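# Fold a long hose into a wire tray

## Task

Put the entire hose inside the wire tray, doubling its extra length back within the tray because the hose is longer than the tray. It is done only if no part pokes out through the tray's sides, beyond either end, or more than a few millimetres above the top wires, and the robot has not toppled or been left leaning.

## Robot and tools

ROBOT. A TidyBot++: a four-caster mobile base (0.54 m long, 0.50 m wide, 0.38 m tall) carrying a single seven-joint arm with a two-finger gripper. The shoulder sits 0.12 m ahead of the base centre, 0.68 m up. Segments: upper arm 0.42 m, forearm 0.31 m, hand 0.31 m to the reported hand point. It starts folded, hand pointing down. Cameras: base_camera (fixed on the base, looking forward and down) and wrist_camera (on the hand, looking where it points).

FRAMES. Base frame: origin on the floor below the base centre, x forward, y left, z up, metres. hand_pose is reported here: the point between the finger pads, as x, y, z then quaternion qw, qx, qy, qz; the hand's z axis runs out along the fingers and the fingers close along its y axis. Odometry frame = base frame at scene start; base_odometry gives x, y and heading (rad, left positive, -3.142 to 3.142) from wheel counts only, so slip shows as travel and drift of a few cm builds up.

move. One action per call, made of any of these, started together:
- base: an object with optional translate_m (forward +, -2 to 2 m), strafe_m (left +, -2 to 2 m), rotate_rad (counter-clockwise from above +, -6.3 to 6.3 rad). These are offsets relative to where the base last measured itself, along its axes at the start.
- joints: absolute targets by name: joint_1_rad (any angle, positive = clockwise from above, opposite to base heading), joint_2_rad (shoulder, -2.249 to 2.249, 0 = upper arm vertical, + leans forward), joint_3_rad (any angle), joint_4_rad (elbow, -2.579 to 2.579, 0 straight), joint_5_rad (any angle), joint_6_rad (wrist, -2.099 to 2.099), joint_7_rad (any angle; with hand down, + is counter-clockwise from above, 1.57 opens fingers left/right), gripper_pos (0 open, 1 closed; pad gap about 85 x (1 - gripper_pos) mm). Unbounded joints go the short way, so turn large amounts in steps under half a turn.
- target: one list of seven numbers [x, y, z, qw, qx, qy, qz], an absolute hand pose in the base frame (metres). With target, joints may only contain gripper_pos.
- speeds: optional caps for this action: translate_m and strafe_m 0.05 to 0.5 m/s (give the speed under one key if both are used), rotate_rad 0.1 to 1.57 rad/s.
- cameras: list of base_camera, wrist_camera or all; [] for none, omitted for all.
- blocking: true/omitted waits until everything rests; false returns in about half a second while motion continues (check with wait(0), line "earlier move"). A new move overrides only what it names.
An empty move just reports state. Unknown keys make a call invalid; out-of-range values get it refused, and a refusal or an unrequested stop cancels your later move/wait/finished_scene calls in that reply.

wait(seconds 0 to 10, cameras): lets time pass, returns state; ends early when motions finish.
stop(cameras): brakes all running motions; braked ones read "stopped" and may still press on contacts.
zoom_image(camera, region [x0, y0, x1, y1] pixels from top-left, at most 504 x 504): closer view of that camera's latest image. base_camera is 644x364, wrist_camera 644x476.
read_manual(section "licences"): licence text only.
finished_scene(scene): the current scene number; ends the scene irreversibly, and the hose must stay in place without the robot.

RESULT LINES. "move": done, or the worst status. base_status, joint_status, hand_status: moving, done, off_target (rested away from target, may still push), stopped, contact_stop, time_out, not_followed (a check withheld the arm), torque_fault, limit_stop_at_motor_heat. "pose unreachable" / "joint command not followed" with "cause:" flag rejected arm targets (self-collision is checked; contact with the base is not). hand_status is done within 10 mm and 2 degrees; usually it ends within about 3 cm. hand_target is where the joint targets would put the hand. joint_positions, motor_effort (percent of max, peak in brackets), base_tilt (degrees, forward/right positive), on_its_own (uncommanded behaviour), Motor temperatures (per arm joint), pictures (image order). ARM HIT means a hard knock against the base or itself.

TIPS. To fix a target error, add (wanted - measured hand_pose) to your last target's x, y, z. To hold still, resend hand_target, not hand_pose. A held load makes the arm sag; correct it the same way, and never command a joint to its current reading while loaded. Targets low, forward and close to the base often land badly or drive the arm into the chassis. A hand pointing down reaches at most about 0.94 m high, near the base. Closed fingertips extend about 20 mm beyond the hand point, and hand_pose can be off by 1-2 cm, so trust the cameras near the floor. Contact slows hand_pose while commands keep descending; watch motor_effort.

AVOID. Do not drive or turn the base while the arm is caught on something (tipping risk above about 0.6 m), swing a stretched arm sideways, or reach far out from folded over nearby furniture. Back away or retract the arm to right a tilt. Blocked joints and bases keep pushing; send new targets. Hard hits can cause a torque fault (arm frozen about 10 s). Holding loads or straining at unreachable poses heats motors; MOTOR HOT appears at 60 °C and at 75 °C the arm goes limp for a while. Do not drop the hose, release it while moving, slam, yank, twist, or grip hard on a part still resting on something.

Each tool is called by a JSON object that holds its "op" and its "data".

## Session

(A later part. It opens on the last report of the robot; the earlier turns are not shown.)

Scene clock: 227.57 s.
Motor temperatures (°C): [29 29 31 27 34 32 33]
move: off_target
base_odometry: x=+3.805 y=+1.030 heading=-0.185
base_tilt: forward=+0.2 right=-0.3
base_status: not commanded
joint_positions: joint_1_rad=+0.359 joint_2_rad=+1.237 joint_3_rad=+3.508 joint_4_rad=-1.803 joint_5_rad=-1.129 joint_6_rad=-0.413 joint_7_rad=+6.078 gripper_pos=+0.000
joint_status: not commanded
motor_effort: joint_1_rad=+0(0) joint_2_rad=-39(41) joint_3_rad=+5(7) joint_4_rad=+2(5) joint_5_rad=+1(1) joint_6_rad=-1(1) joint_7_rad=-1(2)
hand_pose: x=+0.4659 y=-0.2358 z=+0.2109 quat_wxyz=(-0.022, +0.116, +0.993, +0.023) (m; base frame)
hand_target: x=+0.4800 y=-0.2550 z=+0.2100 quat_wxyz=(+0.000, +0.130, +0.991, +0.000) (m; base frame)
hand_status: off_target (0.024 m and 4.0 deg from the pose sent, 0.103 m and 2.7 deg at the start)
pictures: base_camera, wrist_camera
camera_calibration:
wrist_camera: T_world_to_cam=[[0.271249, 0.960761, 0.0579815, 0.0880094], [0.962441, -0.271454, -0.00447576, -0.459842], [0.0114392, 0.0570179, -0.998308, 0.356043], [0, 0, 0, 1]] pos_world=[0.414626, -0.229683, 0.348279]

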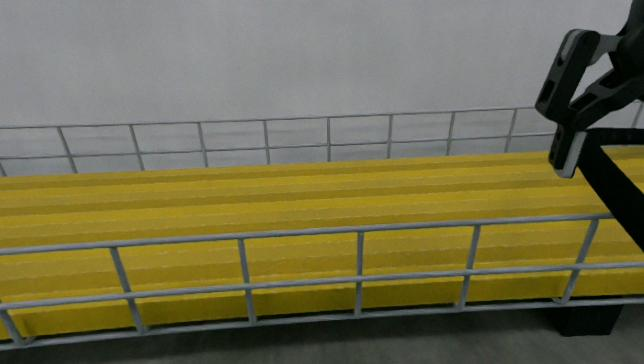

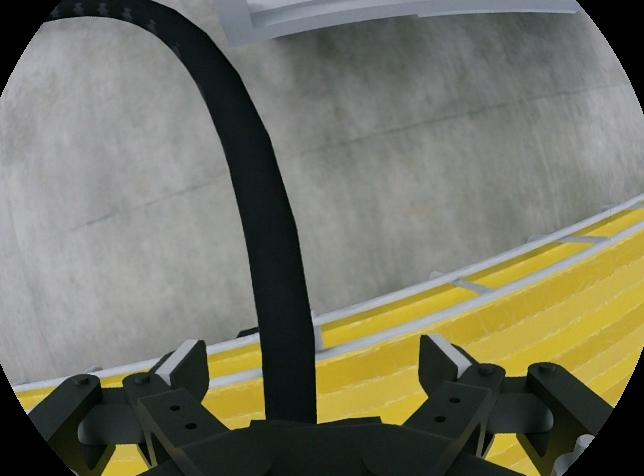

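{"op": "move", "data": {"target": [0.49, -0.27, 0.175, 0, 0.13, 0.99, 0]}}

{"op": "move", "data": {"joints": {"gripper_pos": 0.88}}}

Scene clock: 230.00 s.
Motor temperatures (°C): [29 29 31 27 34 32 33]
move: off_target
base_odometry: x=+3.805 y=+1.030 heading=-0.185
base_tilt: forward=+0.2 right=-0.3
base_status: not commanded
joint_positions: joint_1_rad=+0.379 joint_2_rad=+1.319 joint_3_rad=+3.508 joint_4_rad=-1.693 joint_5_rad=-1.129 joint_6_rad=-0.412 joint_7_rad=+6.078 gripper_pos=+0.000
joint_status: not commanded
motor_effort: joint_1_rad=+0(1) joint_2_rad=-39(41) joint_3_rad=+6(7) joint_4_rad=+4(4) joint_5_rad=+0(1) joint_6_rad=+0(1) joint_7_rad=-1(1)
hand_pose: x=+0.4833 y=-0.2587 z=+0.1795 quat_wxyz=(-0.014, +0.108, +0.994, +0.014) (m; base frame)
hand_target: x=+0.4900 y=-0.2700 z=+0.1750 quat_wxyz=(+0.000, +0.130, +0.991, +0.000) (m; base frame)
hand_status: off_target (0.014 m and 3.4 deg from the pose sent, 0.055 m and 4.0 deg at the start)
pictures: base_camera, wrist_camera
camera_calibration:
wrist_camera: T_world_to_cam=[[0.253514, 0.966344, 0.0436991, 0.119654], [0.966963, -0.254405, 0.0161173, -0.484448], [0.0266921, 0.0381694, -0.998915, 0.313651], [0, 0, 0, 1]] pos_world=[0.429738, -0.250845, 0.31589]

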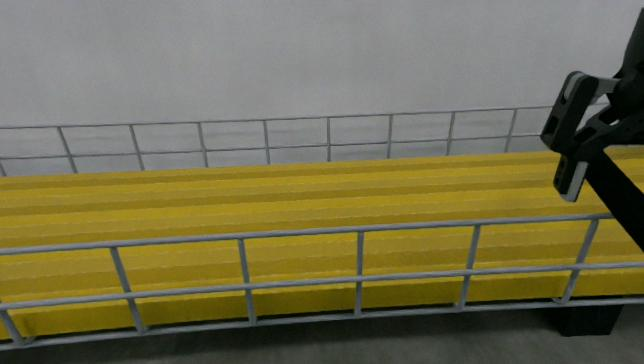

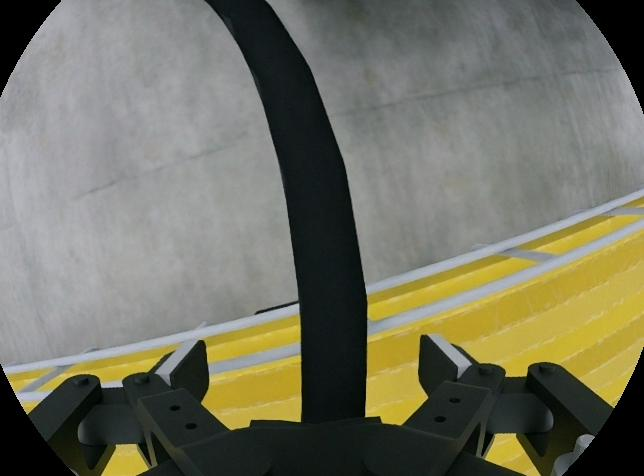

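Scene clock: 231.03 s.
Motor temperatures (°C): [29 29 31 27 34 32 33]
move: off_target
base_odometry: x=+3.805 y=+1.030 heading=-0.185
base_tilt: forward=+0.2 right=-0.4
base_status: not commanded
joint_positions: joint_1_rad=+0.391 joint_2_rad=+1.306 joint_3_rad=+3.515 joint_4_rad=-1.696 joint_5_rad=-1.129 joint_6_rad=-0.406 joint_7_rad=+6.078 gripper_pos=+0.761
joint_status: gripper_pos off_target (ended at +0.761, target +0.880)
motor_effort: joint_1_rad=-1(3) joint_2_rad=-31(40) joint_3_rad=+3(7) joint_4_rad=+5(10) joint_5_rad=-1(2) joint_6_rad=+0(4) joint_7_rad=-1(1)
hand_pose: x=+0.4825 y=-0.2703 z=+0.1856 quat_wxyz=(-0.009, +0.115, +0.993, +0.006) (m; base frame)
hand_target: x=+0.4900 y=-0.2700 z=+0.1750 quat_wxyz=(+0.000, +0.130, +0.991, +0.000) (m; base frame)
hand_status: not commanded
pictures: base_camera, wrist_camera
camera_calibration:
wrist_camera: T_world_to_cam=[[0.267771, 0.963005, 0.0303155, 0.125485], [0.962896, -0.268574, 0.0264505, -0.490457], [0.0336139, 0.022108, -0.99919, 0.312548], [0, 0, 0, 1]] pos_world=[0.428152, -0.259476, 0.321463]

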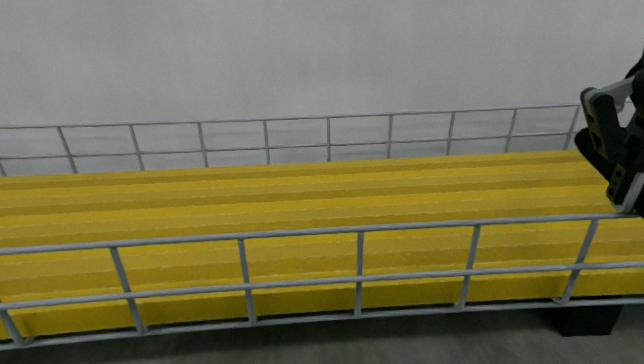

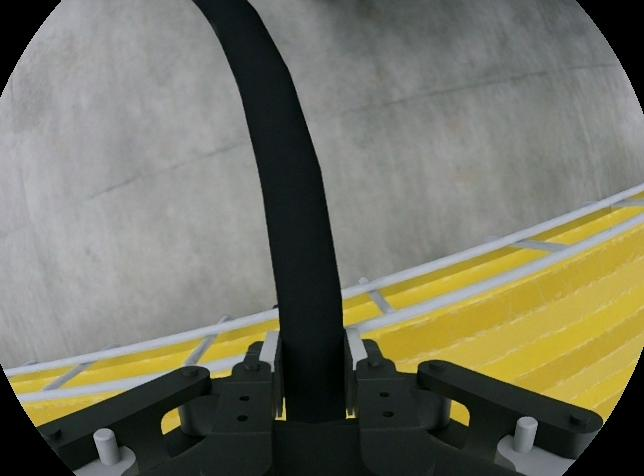

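{"op": "move", "data": {"target": [0.52, -0.2, 0.30, 0, 0.26, 0.966, 0]}}

{"op": "move", "data": {"target": [0.60, 0.08, 0.28, 0, 0.6, 0.8, 0]}}

Scene clock: 234.00 s.
Motor temperatures (°C): [29 30 31 27 34 32 33]
move: off_target
base_odometry: x=+3.805 y=+1.030 heading=-0.185
base_tilt: forward=+0.2 right=-0.3
base_status: not commanded
joint_positions: joint_1_rad=+0.120 joint_2_rad=+1.101 joint_3_rad=+3.666 joint_4_rad=-1.839 joint_5_rad=-1.121 joint_6_rad=-0.483 joint_7_rad=+5.620 gripper_pos=+0.761
joint_status: not commanded
motor_effort: joint_1_rad=-1(3) joint_2_rad=-40(46) joint_3_rad=+8(8) joint_4_rad=+5(6) joint_5_rad=+0(1) joint_6_rad=-1(2) joint_7_rad=-1(2)
hand_pose: x=+0.5270 y=-0.2147 z=+0.2839 quat_wxyz=(+0.015, +0.259, +0.966, -0.017) (m; base frame)
hand_target: x=+0.5201 y=-0.2000 z=+0.3000 quat_wxyz=(+0.000, +0.260, +0.966, +0.000) (m; base frame)
hand_status: off_target (0.023 m and 2.7 deg from the pose sent, 0.139 m and 16.9 deg at the start)
pictures: base_camera, wrist_camera
camera_calibration:
wrist_camera: T_world_to_cam=[[0.533809, 0.845598, -0.00359339, -0.0986714], [0.842601, -0.531549, 0.0864776, -0.531096], [0.0712152, -0.0491903, -0.996247, 0.372127], [0, 0, 0, 1]] pos_world=[0.473672, -0.180562, 0.416304]

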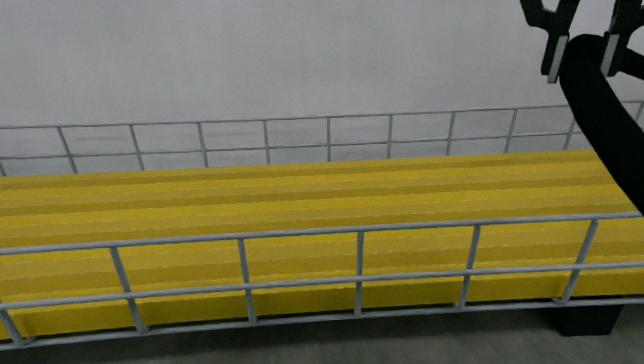

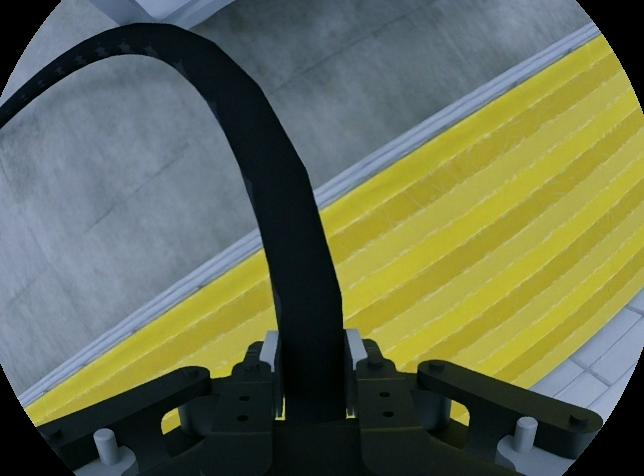

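Scene clock: 237.37 s.
Motor temperatures (°C): [29 30 31 27 34 32 33]
move: off_target
base_odometry: x=+3.805 y=+1.030 heading=-0.185
base_tilt: forward=+0.2 right=-0.3
base_status: not commanded
joint_positions: joint_1_rad=+0.044 joint_2_rad=+1.104 joint_3_rad=+2.863 joint_4_rad=-1.685 joint_5_rad=+0.590 joint_6_rad=-0.483 joint_7_rad=+2.790 gripper_pos=+0.761
joint_status: not commanded
motor_effort: joint_1_rad=+0(3) joint_2_rad=-42(43) joint_3_rad=-6(7) joint_4_rad=+7(7) joint_5_rad=-3(4) joint_6_rad=+0(6) joint_7_rad=-3(4)
hand_pose: x=+0.5873 y=+0.0607 z=+0.2792 quat_wxyz=(-0.011, +0.602, +0.798, -0.018) (m; base frame)
hand_target: x=+0.6000 y=+0.0800 z=+0.2800 quat_wxyz=(+0.000, +0.600, +0.800, +0.000) (m; base frame)
hand_status: off_target (0.023 m and 2.5 deg from the pose sent, 0.304 m and 43.8 deg at the start)
pictures: base_camera, wrist_camera
camera_calibration:
wrist_camera: T_world_to_cam=[[0.971579, 0.235748, -0.0213975, -0.578848], [0.236577, -0.970138, 0.0535173, -0.0433606], [-0.00814194, -0.0570584, -0.998338, 0.424327], [0, 0, 0, 1]] pos_world=[0.57611, 0.118608, 0.413556]

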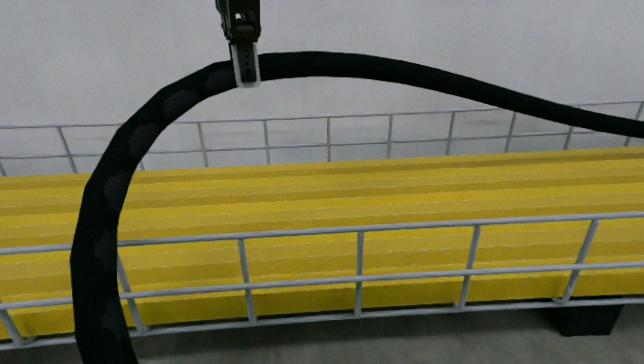

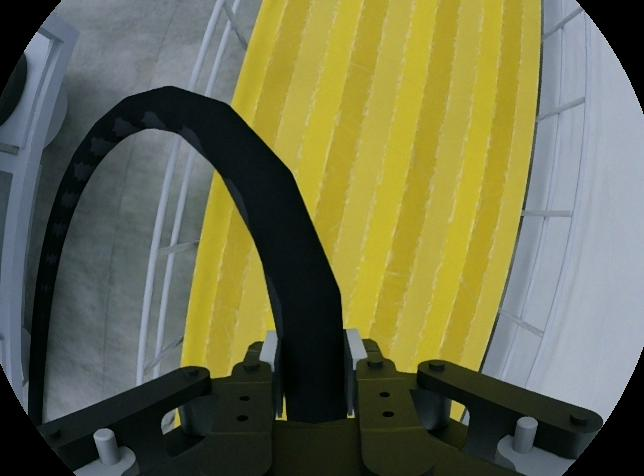

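{"op": "move", "data": {"target": [0.61, 0.09, 0.13, 0, 0.62, 0.785, 0]}}

{"op": "move", "data": {"joints": {"gripper_pos": 0.0}}}

Scene clock: 239.50 s.
Motor temperatures (°C): [29 30 31 27 34 32 33]
move: off_target
base_odometry: x=+3.805 y=+1.030 heading=-0.185
base_tilt: forward=+0.2 right=-0.4
base_status: not commanded
joint_positions: joint_1_rad=-0.025 joint_2_rad=+1.408 joint_3_rad=+2.911 joint_4_rad=-1.462 joint_5_rad=+0.649 joint_6_rad=-0.400 joint_7_rad=+2.693 gripper_pos=+0.761
joint_status: not commanded
motor_effort: joint_1_rad=-1(1) joint_2_rad=-38(42) joint_3_rad=-4(6) joint_4_rad=+6(7) joint_5_rad=-3(3) joint_6_rad=+1(1) joint_7_rad=-4(4)
hand_pose: x=+0.6001 y=+0.0807 z=+0.1472 quat_wxyz=(-0.014, +0.619, +0.785, -0.020) (m; base frame)
hand_target: x=+0.6100 y=+0.0900 z=+0.1300 quat_wxyz=(+0.000, +0.620, +0.785, +0.000) (m; base frame)
hand_status: off_target (0.022 m and 2.8 deg from the pose sent, 0.154 m and 3.5 deg at the start)
pictures: base_camera, wrist_camera
camera_calibration:
wrist_camera: T_world_to_cam=[[0.980581, 0.194147, -0.0277183, -0.599984], [0.195349, -0.979427, 0.0506195, 0.00595455], [-0.0173204, -0.0550512, -0.998333, 0.299096], [0, 0, 0, 1]] pos_world=[0.59235, 0.138782, 0.281666]

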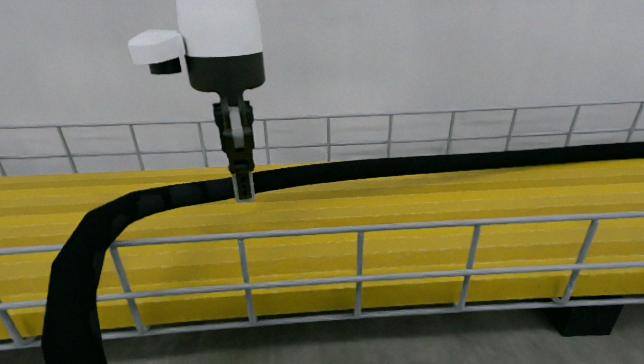

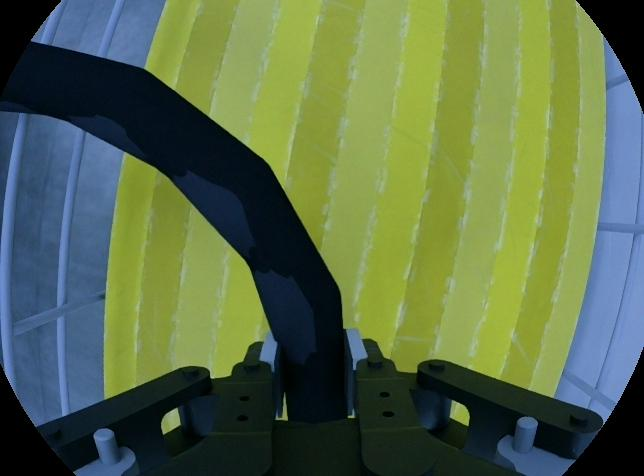

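Scene clock: 240.53 s.
Motor temperatures (°C): [29 30 31 27 34 32 33]
move: done
base_odometry: x=+3.805 y=+1.030 heading=-0.185
base_tilt: forward=+0.2 right=-0.4
base_status: not commanded
joint_positions: joint_1_rad=-0.029 joint_2_rad=+1.433 joint_3_rad=+2.911 joint_4_rad=-1.449 joint_5_rad=+0.650 joint_6_rad=-0.379 joint_7_rad=+2.667 gripper_pos=+0.000
joint_status: all done
motor_effort: joint_1_rad=+0(1) joint_2_rad=-43(44) joint_3_rad=-3(5) joint_4_rad=+5(6) joint_5_rad=+0(2) joint_6_rad=-1(1) joint_7_rad=+0(4)
hand_pose: x=+0.5992 y=+0.0865 z=+0.1358 quat_wxyz=(-0.017, +0.629, +0.777, -0.013) (m; base frame)
hand_target: x=+0.6100 y=+0.0900 z=+0.1300 quat_wxyz=(+0.000, +0.620, +0.785, +0.000) (m; base frame)
hand_status: not commanded
pictures: base_camera, wrist_camera
camera_calibration:
wrist_camera: T_world_to_cam=[[0.985154, 0.17031, -0.0215954, -0.602011], [0.17106, -0.984459, 0.0397351, 0.0289408], [-0.0144925, -0.0428393, -0.998977, 0.285397], [0, 0, 0, 1]] pos_world=[0.592259, 0.143245, 0.270954]

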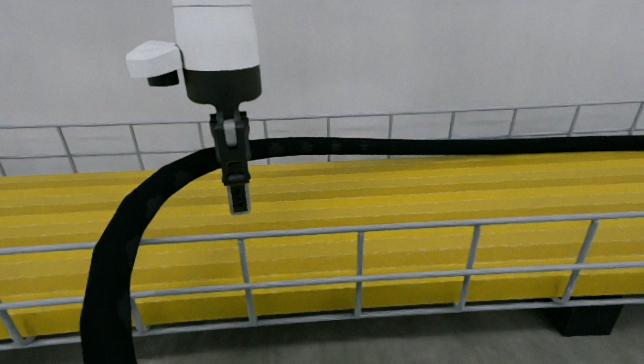

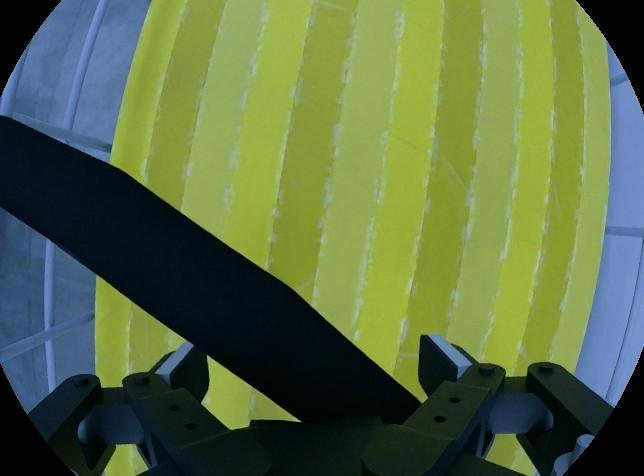

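{"op": "move", "data": {"target": [0.60, 0.09, 0.15, 0, 0.44, 0.898, 0]}}

{"op": "move", "data": {"target": [0.55, 0.09, 0.40, 0, 0.44, 0.898, 0]}}

{"op": "move", "data": {"target": [0.35, -0.25, 0.70, 0.183, 0.683, 0.683, -0.183]}}

Scene clock: 242.73 s.
Motor temperatures (°C): [29 30 31 27 34 32 33]
move: off_target
base_odometry: x=+3.805 y=+1.030 heading=-0.185
base_tilt: forward=+0.2 right=-0.4
base_status: not commanded
joint_positions: joint_1_rad=-0.024 joint_2_rad=+1.426 joint_3_rad=+2.889 joint_4_rad=-1.503 joint_5_rad=+0.782 joint_6_rad=-0.379 joint_7_rad=+2.876 gripper_pos=+0.000
joint_status: not commanded
motor_effort: joint_1_rad=+0(1) joint_2_rad=-40(43) joint_3_rad=-3(4) joint_4_rad=+3(6) joint_5_rad=+0(1) joint_6_rad=-1(2) joint_7_rad=+0(1)
hand_pose: x=+0.5805 y=+0.0853 z=+0.1375 quat_wxyz=(-0.020, +0.486, +0.873, -0.021) (m; base frame)
hand_target: x=+0.6000 y=+0.0900 z=+0.1500 quat_wxyz=(+0.000, +0.440, +0.898, +0.000) (m; base frame)
hand_status: off_target (0.024 m and 6.9 deg from the pose sent, 0.015 m and 25.8 deg at the start)
pictures: base_camera, wrist_camera
camera_calibration:
wrist_camera: T_world_to_cam=[[0.869714, 0.492252, -0.0358558, -0.541853], [0.493357, -0.869126, 0.0348946, -0.165454], [-0.0139863, -0.048038, -0.998748, 0.286919], [0, 0, 0, 1]] pos_world=[0.556898, 0.136711, 0.272904]

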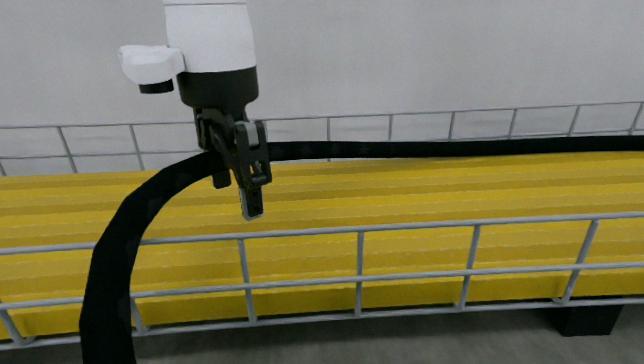

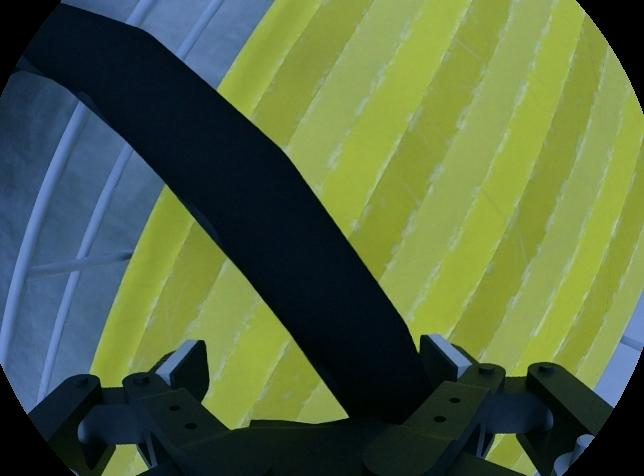

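Scene clock: 244.53 s.
Motor temperatures (°C): [29 30 31 27 34 32 33]
move: off_target
base_odometry: x=+3.805 y=+1.030 heading=-0.185
base_tilt: forward=+0.2 right=-0.4
base_status: not commanded
joint_positions: joint_1_rad=+0.090 joint_2_rad=+0.865 joint_3_rad=+2.692 joint_4_rad=-1.857 joint_5_rad=+0.709 joint_6_rad=-0.542 joint_7_rad=+2.979 gripper_pos=+0.000
joint_status: not commanded
motor_effort: joint_1_rad=+0(1) joint_2_rad=-36(45) joint_3_rad=-5(6) joint_4_rad=+9(9) joint_5_rad=+1(1) joint_6_rad=+0(2) joint_7_rad=-1(1)
hand_pose: x=+0.5667 y=+0.0932 z=+0.3835 quat_wxyz=(+0.018, +0.435, +0.900, +0.010) (m; base frame)
hand_target: x=+0.5500 y=+0.0900 z=+0.4000 quat_wxyz=(+0.000, +0.440, +0.898, +0.000) (m; base frame)
hand_status: off_target (0.024 m and 2.4 deg from the pose sent, 0.264 m and 6.9 deg at the start)
pictures: base_camera, wrist_camera
camera_calibration:
wrist_camera: T_world_to_cam=[[0.806213, 0.589052, 0.0551102, -0.532837], [0.585541, -0.807778, 0.0680981, -0.230988], [0.0846302, -0.0226324, -0.996155, 0.473529], [0, 0, 0, 1]] pos_world=[0.524759, 0.137999, 0.516803]

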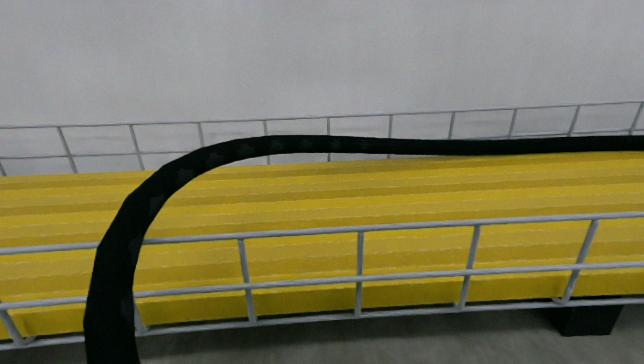

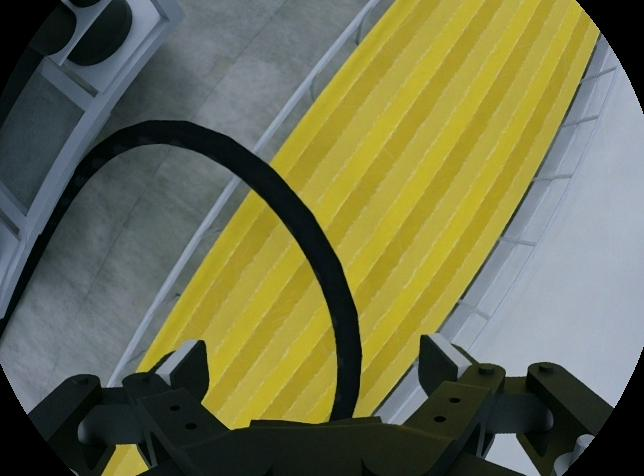

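Scene clock: 246.73 s.
Motor temperatures (°C): [29 30 31 27 34 32 33]
move: off_target
base_odometry: x=+3.805 y=+1.030 heading=-0.185
base_tilt: forward=+0.1 right=-0.4
base_status: not commanded
joint_positions: joint_1_rad=+0.090 joint_2_rad=-0.070 joint_3_rad=+3.402 joint_4_rad=-2.080 joint_5_rad=+0.689 joint_6_rad=-0.970 joint_7_rad=+3.159 gripper_pos=+0.000
joint_status: not commanded
motor_effort: joint_1_rad=+0(1) joint_2_rad=-14(38) joint_3_rad=+1(5) joint_4_rad=+18(18) joint_5_rad=+4(4) joint_6_rad=+0(2) joint_7_rad=+0(1)
hand_pose: x=+0.3763 y=-0.2664 z=+0.7098 quat_wxyz=(+0.224, +0.669, +0.683, -0.191) (m; base frame)
hand_target: x=+0.3500 y=-0.2500 z=+0.7000 quat_wxyz=(+0.183, +0.683, +0.683, -0.183) (m; base frame)
hand_status: off_target (0.032 m and 5.0 deg from the pose sent, 0.515 m and 48.0 deg at the start)
pictures: base_camera, wrist_camera
camera_calibration:
wrist_camera: T_world_to_cam=[[0.996959, 0.0102321, 0.0772493, -0.427161], [-0.0380718, -0.801008, 0.597442, -0.571519], [0.0679904, -0.598567, -0.798183, 0.518796], [0, 0, 0, 1]] pos_world=[0.36883, -0.142887, 0.788541]

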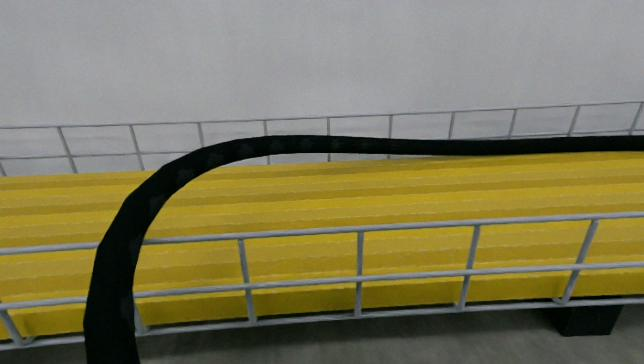

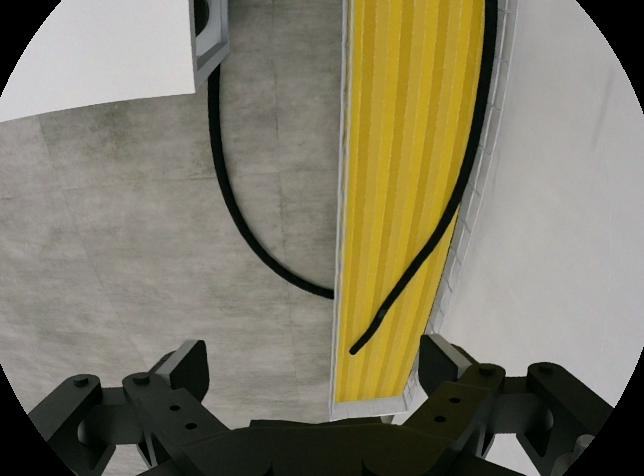

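{"op": "move", "data": {"base": {"translate_m": -0.05, "strafe_m": 0.42}, "target": [0.40, -0.08, 0.50, 0, 0.3, 0.954, 0]}}

Scene clock: 254.73 s.
Motor temperatures (°C): [29 30 31 27 34 32 33]
move: off_target
base_odometry: x=+3.833 y=+1.452 heading=-0.185
base_tilt: forward=+0.1 right=-0.4
base_status: done
joint_positions: joint_1_rad=+0.837 joint_2_rad=+0.402 joint_3_rad=+2.426 joint_4_rad=-2.254 joint_5_rad=+0.580 joint_6_rad=-0.668 joint_7_rad=+3.790 gripper_pos=+0.000
joint_status: not commanded
motor_effort: joint_1_rad=+0(2) joint_2_rad=-20(22) joint_3_rad=-2(4) joint_4_rad=+10(18) joint_5_rad=+1(4) joint_6_rad=-1(2) joint_7_rad=+0(1)
hand_pose: x=+0.3967 y=-0.1049 z=+0.5075 quat_wxyz=(+0.003, +0.299, +0.953, -0.043) (m; base frame)
hand_target: x=+0.4000 y=-0.0800 z=+0.5000 quat_wxyz=(+0.000, +0.300, +0.954, +0.000) (m; base frame)
hand_status: off_target (0.026 m and 5.0 deg from the pose sent, 0.282 m and 63.2 deg at the start)
pictures: base_camera, wrist_camera
camera_calibration:
wrist_camera: T_world_to_cam=[[0.602381, 0.796067, -0.0584351, -0.125782], [0.797625, -0.597527, 0.0821878, -0.369161], [0.0305105, -0.0961177, -0.994902, 0.620068], [0, 0, 0, 1]] pos_world=[0.351302, -0.0608533, 0.639898]

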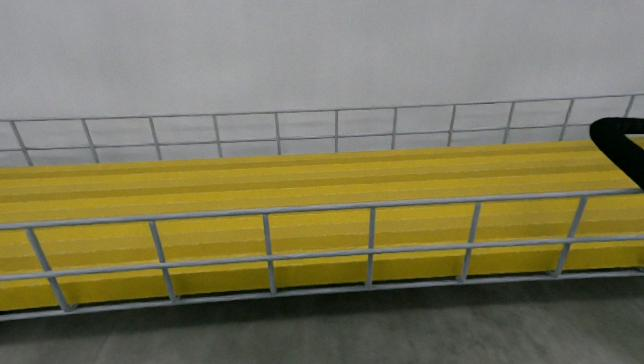

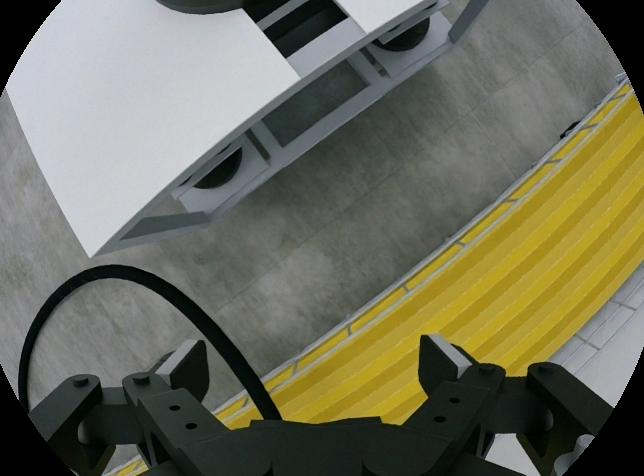

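{"op": "move", "data": {"target": [0.48, -0.325, 0.28, 0, 0.1, 0.995, 0]}}

{"op": "move", "data": {"target": [0.48, -0.325, 0.19, 0, 0.1, 0.995, 0]}}

Scene clock: 259.50 s.
Motor temperatures (°C): [29 29 31 27 34 32 33]
move: off_target
base_odometry: x=+3.833 y=+1.452 heading=-0.185
base_tilt: forward=+0.2 right=-0.4
base_status: not commanded
joint_positions: joint_1_rad=+0.834 joint_2_rad=+0.989 joint_3_rad=+3.006 joint_4_rad=-1.720 joint_5_rad=+0.610 joint_6_rad=-0.276 joint_7_rad=+4.583 gripper_pos=+0.000
joint_status: not commanded
motor_effort: joint_1_rad=+0(3) joint_2_rad=-41(44) joint_3_rad=-1(6) joint_4_rad=+9(11) joint_5_rad=+0(1) joint_6_rad=+1(1) joint_7_rad=-1(1)
hand_pose: x=+0.5101 y=-0.3809 z=+0.3268 quat_wxyz=(+0.072, +0.160, +0.981, -0.077) (m; base frame)
hand_target: x=+0.5217 y=-0.3918 z=+0.3254 quat_wxyz=(+0.093, +0.140, +0.982, -0.084) (m; base frame)
hand_status: off_target (0.079 m and 14.0 deg from the pose sent, 0.327 m and 23.8 deg at the start)
pictures: base_camera, wrist_camera
camera_calibration:
wrist_camera: T_world_to_cam=[[0.360518, 0.927266, -0.101018, 0.202357], [0.917711, -0.333248, 0.216223, -0.614098], [0.166832, -0.170657, -0.971104, 0.304563], [0, 0, 0, 1]] pos_world=[0.4398, -0.340309, 0.448986]

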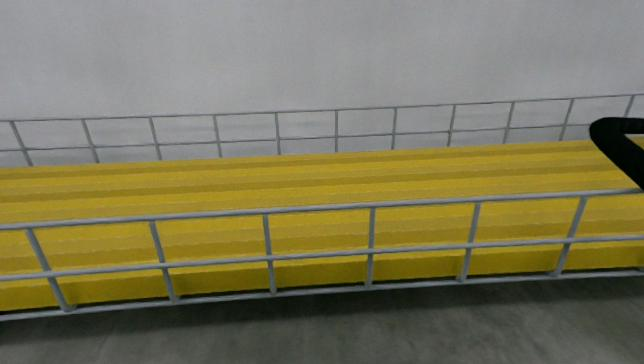

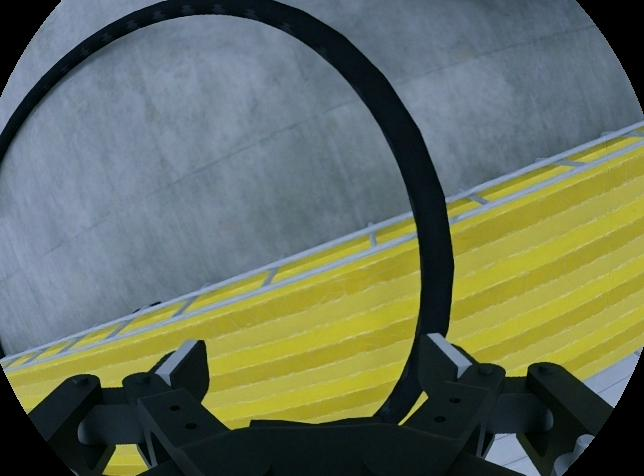

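Scene clock: 266.60 s.
Motor temperatures (°C): [29 30 31 27 34 32 33]
move: off_target
base_odometry: x=+3.833 y=+1.452 heading=-0.185
base_tilt: forward=+0.2 right=-0.3
base_status: not commanded
joint_positions: joint_1_rad=+0.848 joint_2_rad=+1.234 joint_3_rad=+2.976 joint_4_rad=-1.632 joint_5_rad=+0.756 joint_6_rad=-0.142 joint_7_rad=+4.537 gripper_pos=+0.000
joint_status: not commanded
motor_effort: joint_1_rad=+0(4) joint_2_rad=-43(47) joint_3_rad=-3(6) joint_4_rad=+6(10) joint_5_rad=+0(1) joint_6_rad=+1(3) joint_7_rad=-1(1)
hand_pose: x=+0.5267 y=-0.3514 z=+0.2182 quat_wxyz=(+0.086, +0.119, +0.989, -0.032) (m; base frame)
hand_target: x=+0.5178 y=-0.3574 z=+0.2253 quat_wxyz=(+0.071, +0.103, +0.991, -0.043) (m; base frame)
hand_status: off_target (0.061 m and 10.8 deg from the pose sent, 0.151 m and 14.0 deg at the start)
pictures: base_camera, wrist_camera
camera_calibration:
wrist_camera: T_world_to_cam=[[0.275117, 0.961273, -0.0162481, 0.196437], [0.937754, -0.264584, 0.224972, -0.584378], [0.21196, -0.0771303, -0.97423, 0.211121], [0, 0, 0, 1]] pos_world=[0.449211, -0.327163, 0.340341]

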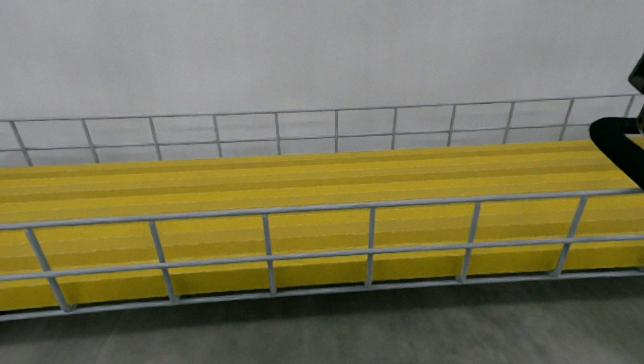

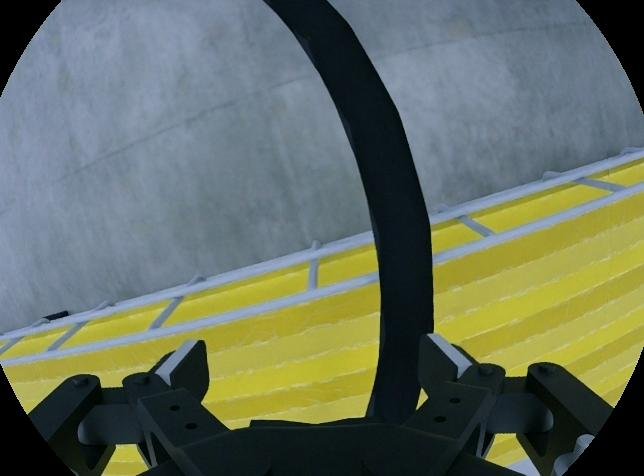

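{"op": "move", "data": {"target": [0.54, -0.31, 0.17, 0.05, 0.12, 0.99, 0]}}

Scene clock: 269.83 s.
Motor temperatures (°C): [29 30 31 27 34 32 33]
move: off_target
base_odometry: x=+3.833 y=+1.452 heading=-0.185
base_tilt: forward=+0.2 right=-0.4
base_status: not commanded
joint_positions: joint_1_rad=+0.459 joint_2_rad=+1.326 joint_3_rad=+3.510 joint_4_rad=-1.537 joint_5_rad=+1.833 joint_6_rad=+0.354 joint_7_rad=+3.052 gripper_pos=+0.000
joint_status: not commanded
motor_effort: joint_1_rad=-2(3) joint_2_rad=-38(44) joint_3_rad=+3(4) joint_4_rad=+3(8) joint_5_rad=+1(1) joint_6_rad=+2(2) joint_7_rad=+0(1)
hand_pose: x=+0.5568 y=-0.3514 z=+0.1916 quat_wxyz=(+0.085, +0.145, +0.985, -0.041) (m; base frame)
hand_target: x=+0.5400 y=-0.3100 z=+0.1700 quat_wxyz=(+0.050, +0.120, +0.991, +0.000) (m; base frame)
hand_status: off_target (0.050 m and 6.8 deg from the pose sent, 0.065 m and 5.5 deg at the start)
pictures: base_camera, wrist_camera
camera_calibration:
wrist_camera: T_world_to_cam=[[0.327548, 0.944387, -0.029083, 0.15508], [0.922362, -0.312933, 0.226542, -0.615307], [0.204842, -0.101029, -0.973567, 0.174311], [0, 0, 0, 1]] pos_world=[0.481034, -0.321395, 0.313607]

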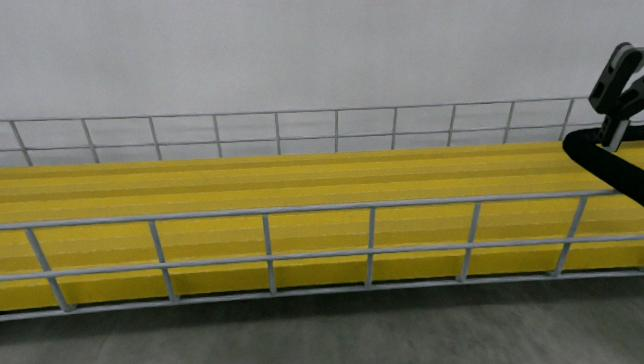

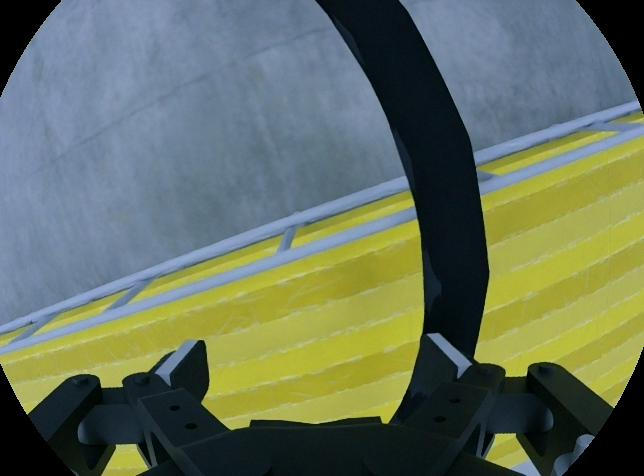

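{"op": "move", "data": {"target": [0.54, -0.28, 0.27, 0, 0.1, 0.995, 0], "base": {"strafe_m": -0.12}}}

Scene clock: 272.53 s.
Motor temperatures (°C): [29 30 31 27 34 32 33]
move: off_target
base_odometry: x=+3.811 y=+1.334 heading=-0.185
base_tilt: forward=+0.2 right=-0.3
base_status: done
joint_positions: joint_1_rad=+0.289 joint_2_rad=+1.197 joint_3_rad=+3.640 joint_4_rad=-1.611 joint_5_rad=+2.149 joint_6_rad=+0.549 joint_7_rad=+2.735 gripper_pos=+0.000
joint_status: not commanded
motor_effort: joint_1_rad=+0(3) joint_2_rad=-41(45) joint_3_rad=+8(9) joint_4_rad=+7(7) joint_5_rad=+0(1) joint_6_rad=+0(2) joint_7_rad=+0(1)
hand_pose: x=+0.5517 y=-0.2917 z=+0.2576 quat_wxyz=(+0.022, +0.106, +0.994, -0.013) (m; base frame)
hand_target: x=+0.5409 y=-0.2802 z=+0.2704 quat_wxyz=(+0.001, +0.100, +0.995, +0.000) (m; base frame)
hand_status: off_target (0.021 m and 3.1 deg from the pose sent, 0.107 m and 12.0 deg at the start)
pictures: base_camera, wrist_camera
camera_calibration:
wrist_camera: T_world_to_cam=[[0.249067, 0.968486, 0.00045623, 0.145035], [0.964096, -0.247983, 0.0949958, -0.577082], [0.0921152, -0.0232205, -0.995478, 0.336219], [0, 0, 0, 1]] pos_world=[0.489268, -0.275764, 0.389453]

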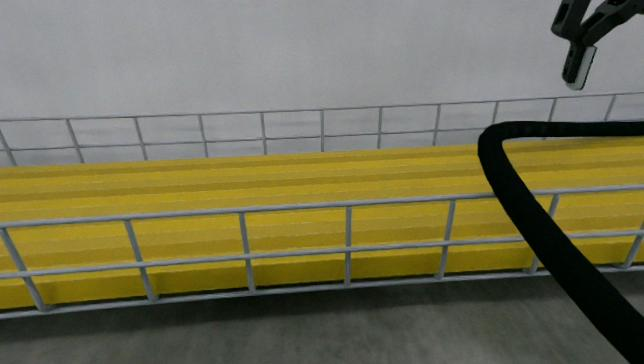

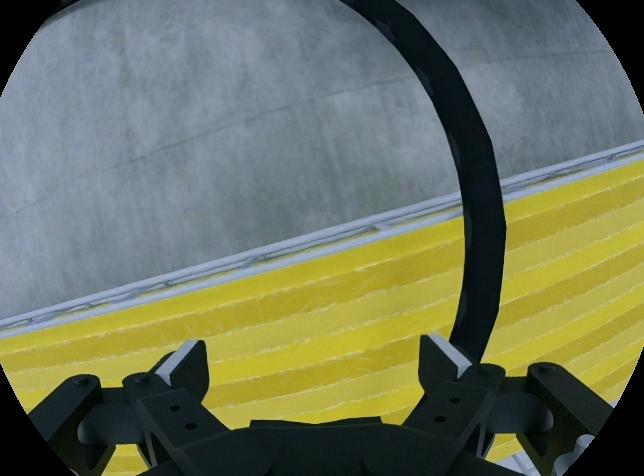

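{"op": "move", "data": {"target": [0.575, -0.19, 0.25, 0, 0.1, 0.995, 0]}}

{"op": "move", "data": {"target": [0.575, -0.19, 0.17, 0, 0.1, 0.995, 0]}}

Scene clock: 275.37 s.
Motor temperatures (°C): [29 30 31 27 34 32 33]
move: off_target
base_odometry: x=+3.811 y=+1.334 heading=-0.185
base_tilt: forward=+0.2 right=-0.4
base_status: not commanded
joint_positions: joint_1_rad=+0.119 joint_2_rad=+1.197 joint_3_rad=+3.579 joint_4_rad=-1.633 joint_5_rad=+2.151 joint_6_rad=+0.548 joint_7_rad=+2.575 gripper_pos=+0.000
joint_status: not commanded
motor_effort: joint_1_rad=+0(4) joint_2_rad=-42(42) joint_3_rad=+6(9) joint_4_rad=+6(7) joint_5_rad=+0(1) joint_6_rad=+0(1) joint_7_rad=+0(1)
hand_pose: x=+0.5893 y=-0.1775 z=+0.2480 quat_wxyz=(+0.015, +0.095, +0.995, +0.020) (m; base frame)
hand_target: x=+0.5807 y=-0.1902 z=+0.2524 quat_wxyz=(+0.008, +0.097, +0.995, -0.001) (m; base frame)
hand_status: off_target (0.019 m and 3.0 deg from the pose sent, 0.105 m and 3.1 deg at the start)
pictures: base_camera, wrist_camera
camera_calibration:
wrist_camera: T_world_to_cam=[[0.225928, 0.971993, 0.0646941, 0.0234105], [0.970527, -0.23031, 0.0709495, -0.578744], [0.0838622, 0.0467579, -0.99538, 0.343118], [0, 0, 0, 1]] pos_world=[0.527623, -0.172089, 0.38108]

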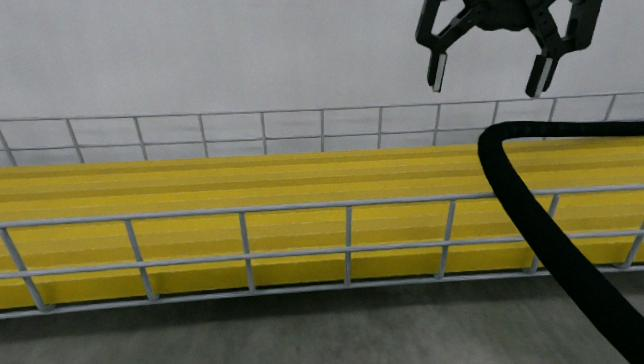

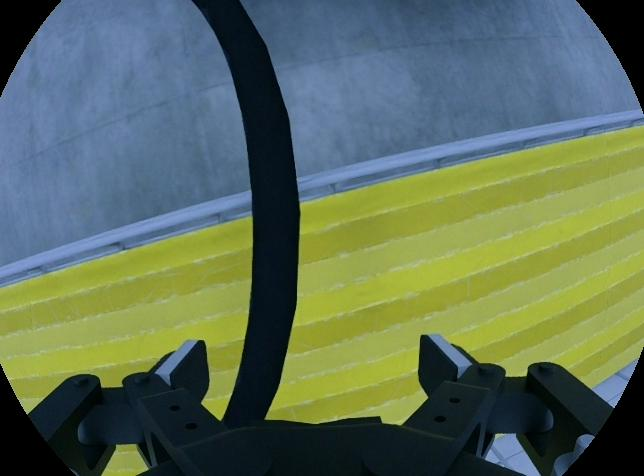

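Scene clock: 276.80 s.
Motor temperatures (°C): [29 30 31 27 34 32 33]
move: off_target
base_odometry: x=+3.811 y=+1.334 heading=-0.185
base_tilt: forward=+0.2 right=-0.3
base_status: not commanded
joint_positions: joint_1_rad=+0.118 joint_2_rad=+1.385 joint_3_rad=+3.589 joint_4_rad=-1.563 joint_5_rad=+2.081 joint_6_rad=+0.548 joint_7_rad=+2.601 gripper_pos=+0.000
joint_status: not commanded
motor_effort: joint_1_rad=+0(0) joint_2_rad=-41(45) joint_3_rad=+7(8) joint_4_rad=+4(7) joint_5_rad=+0(1) joint_6_rad=+0(1) joint_7_rad=-1(1)
hand_pose: x=+0.5502 y=-0.1760 z=+0.1656 quat_wxyz=(-0.032, +0.100, +0.994, +0.021) (m; base frame)
hand_target: x=+0.5751 y=-0.1900 z=+0.1701 quat_wxyz=(+0.000, +0.100, +0.995, +0.000) (m; base frame)
hand_status: off_target (0.029 m and 4.4 deg from the pose sent, 0.080 m and 3.0 deg at the start)
pictures: base_camera, wrist_camera
camera_calibration:
wrist_camera: T_world_to_cam=[[0.240024, 0.969352, 0.0523894, 0.0299469], [0.970725, -0.239162, -0.0222401, -0.520877], [-0.00902894, 0.0561938, -0.998379, 0.317493], [0, 0, 0, 1]] pos_world=[0.501307, -0.171444, 0.303825]

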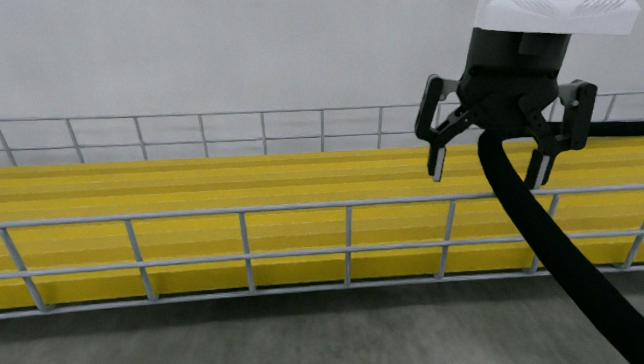

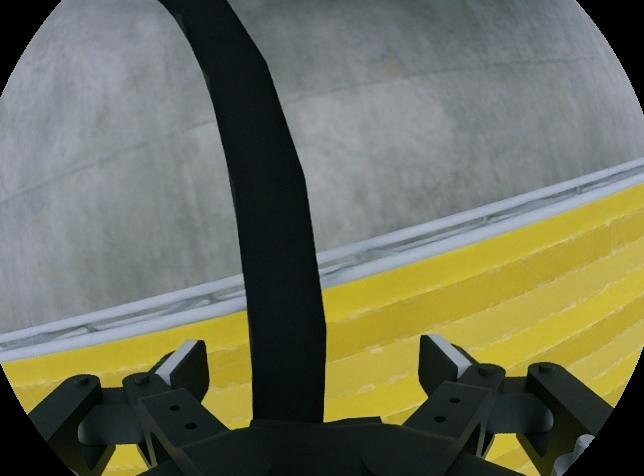

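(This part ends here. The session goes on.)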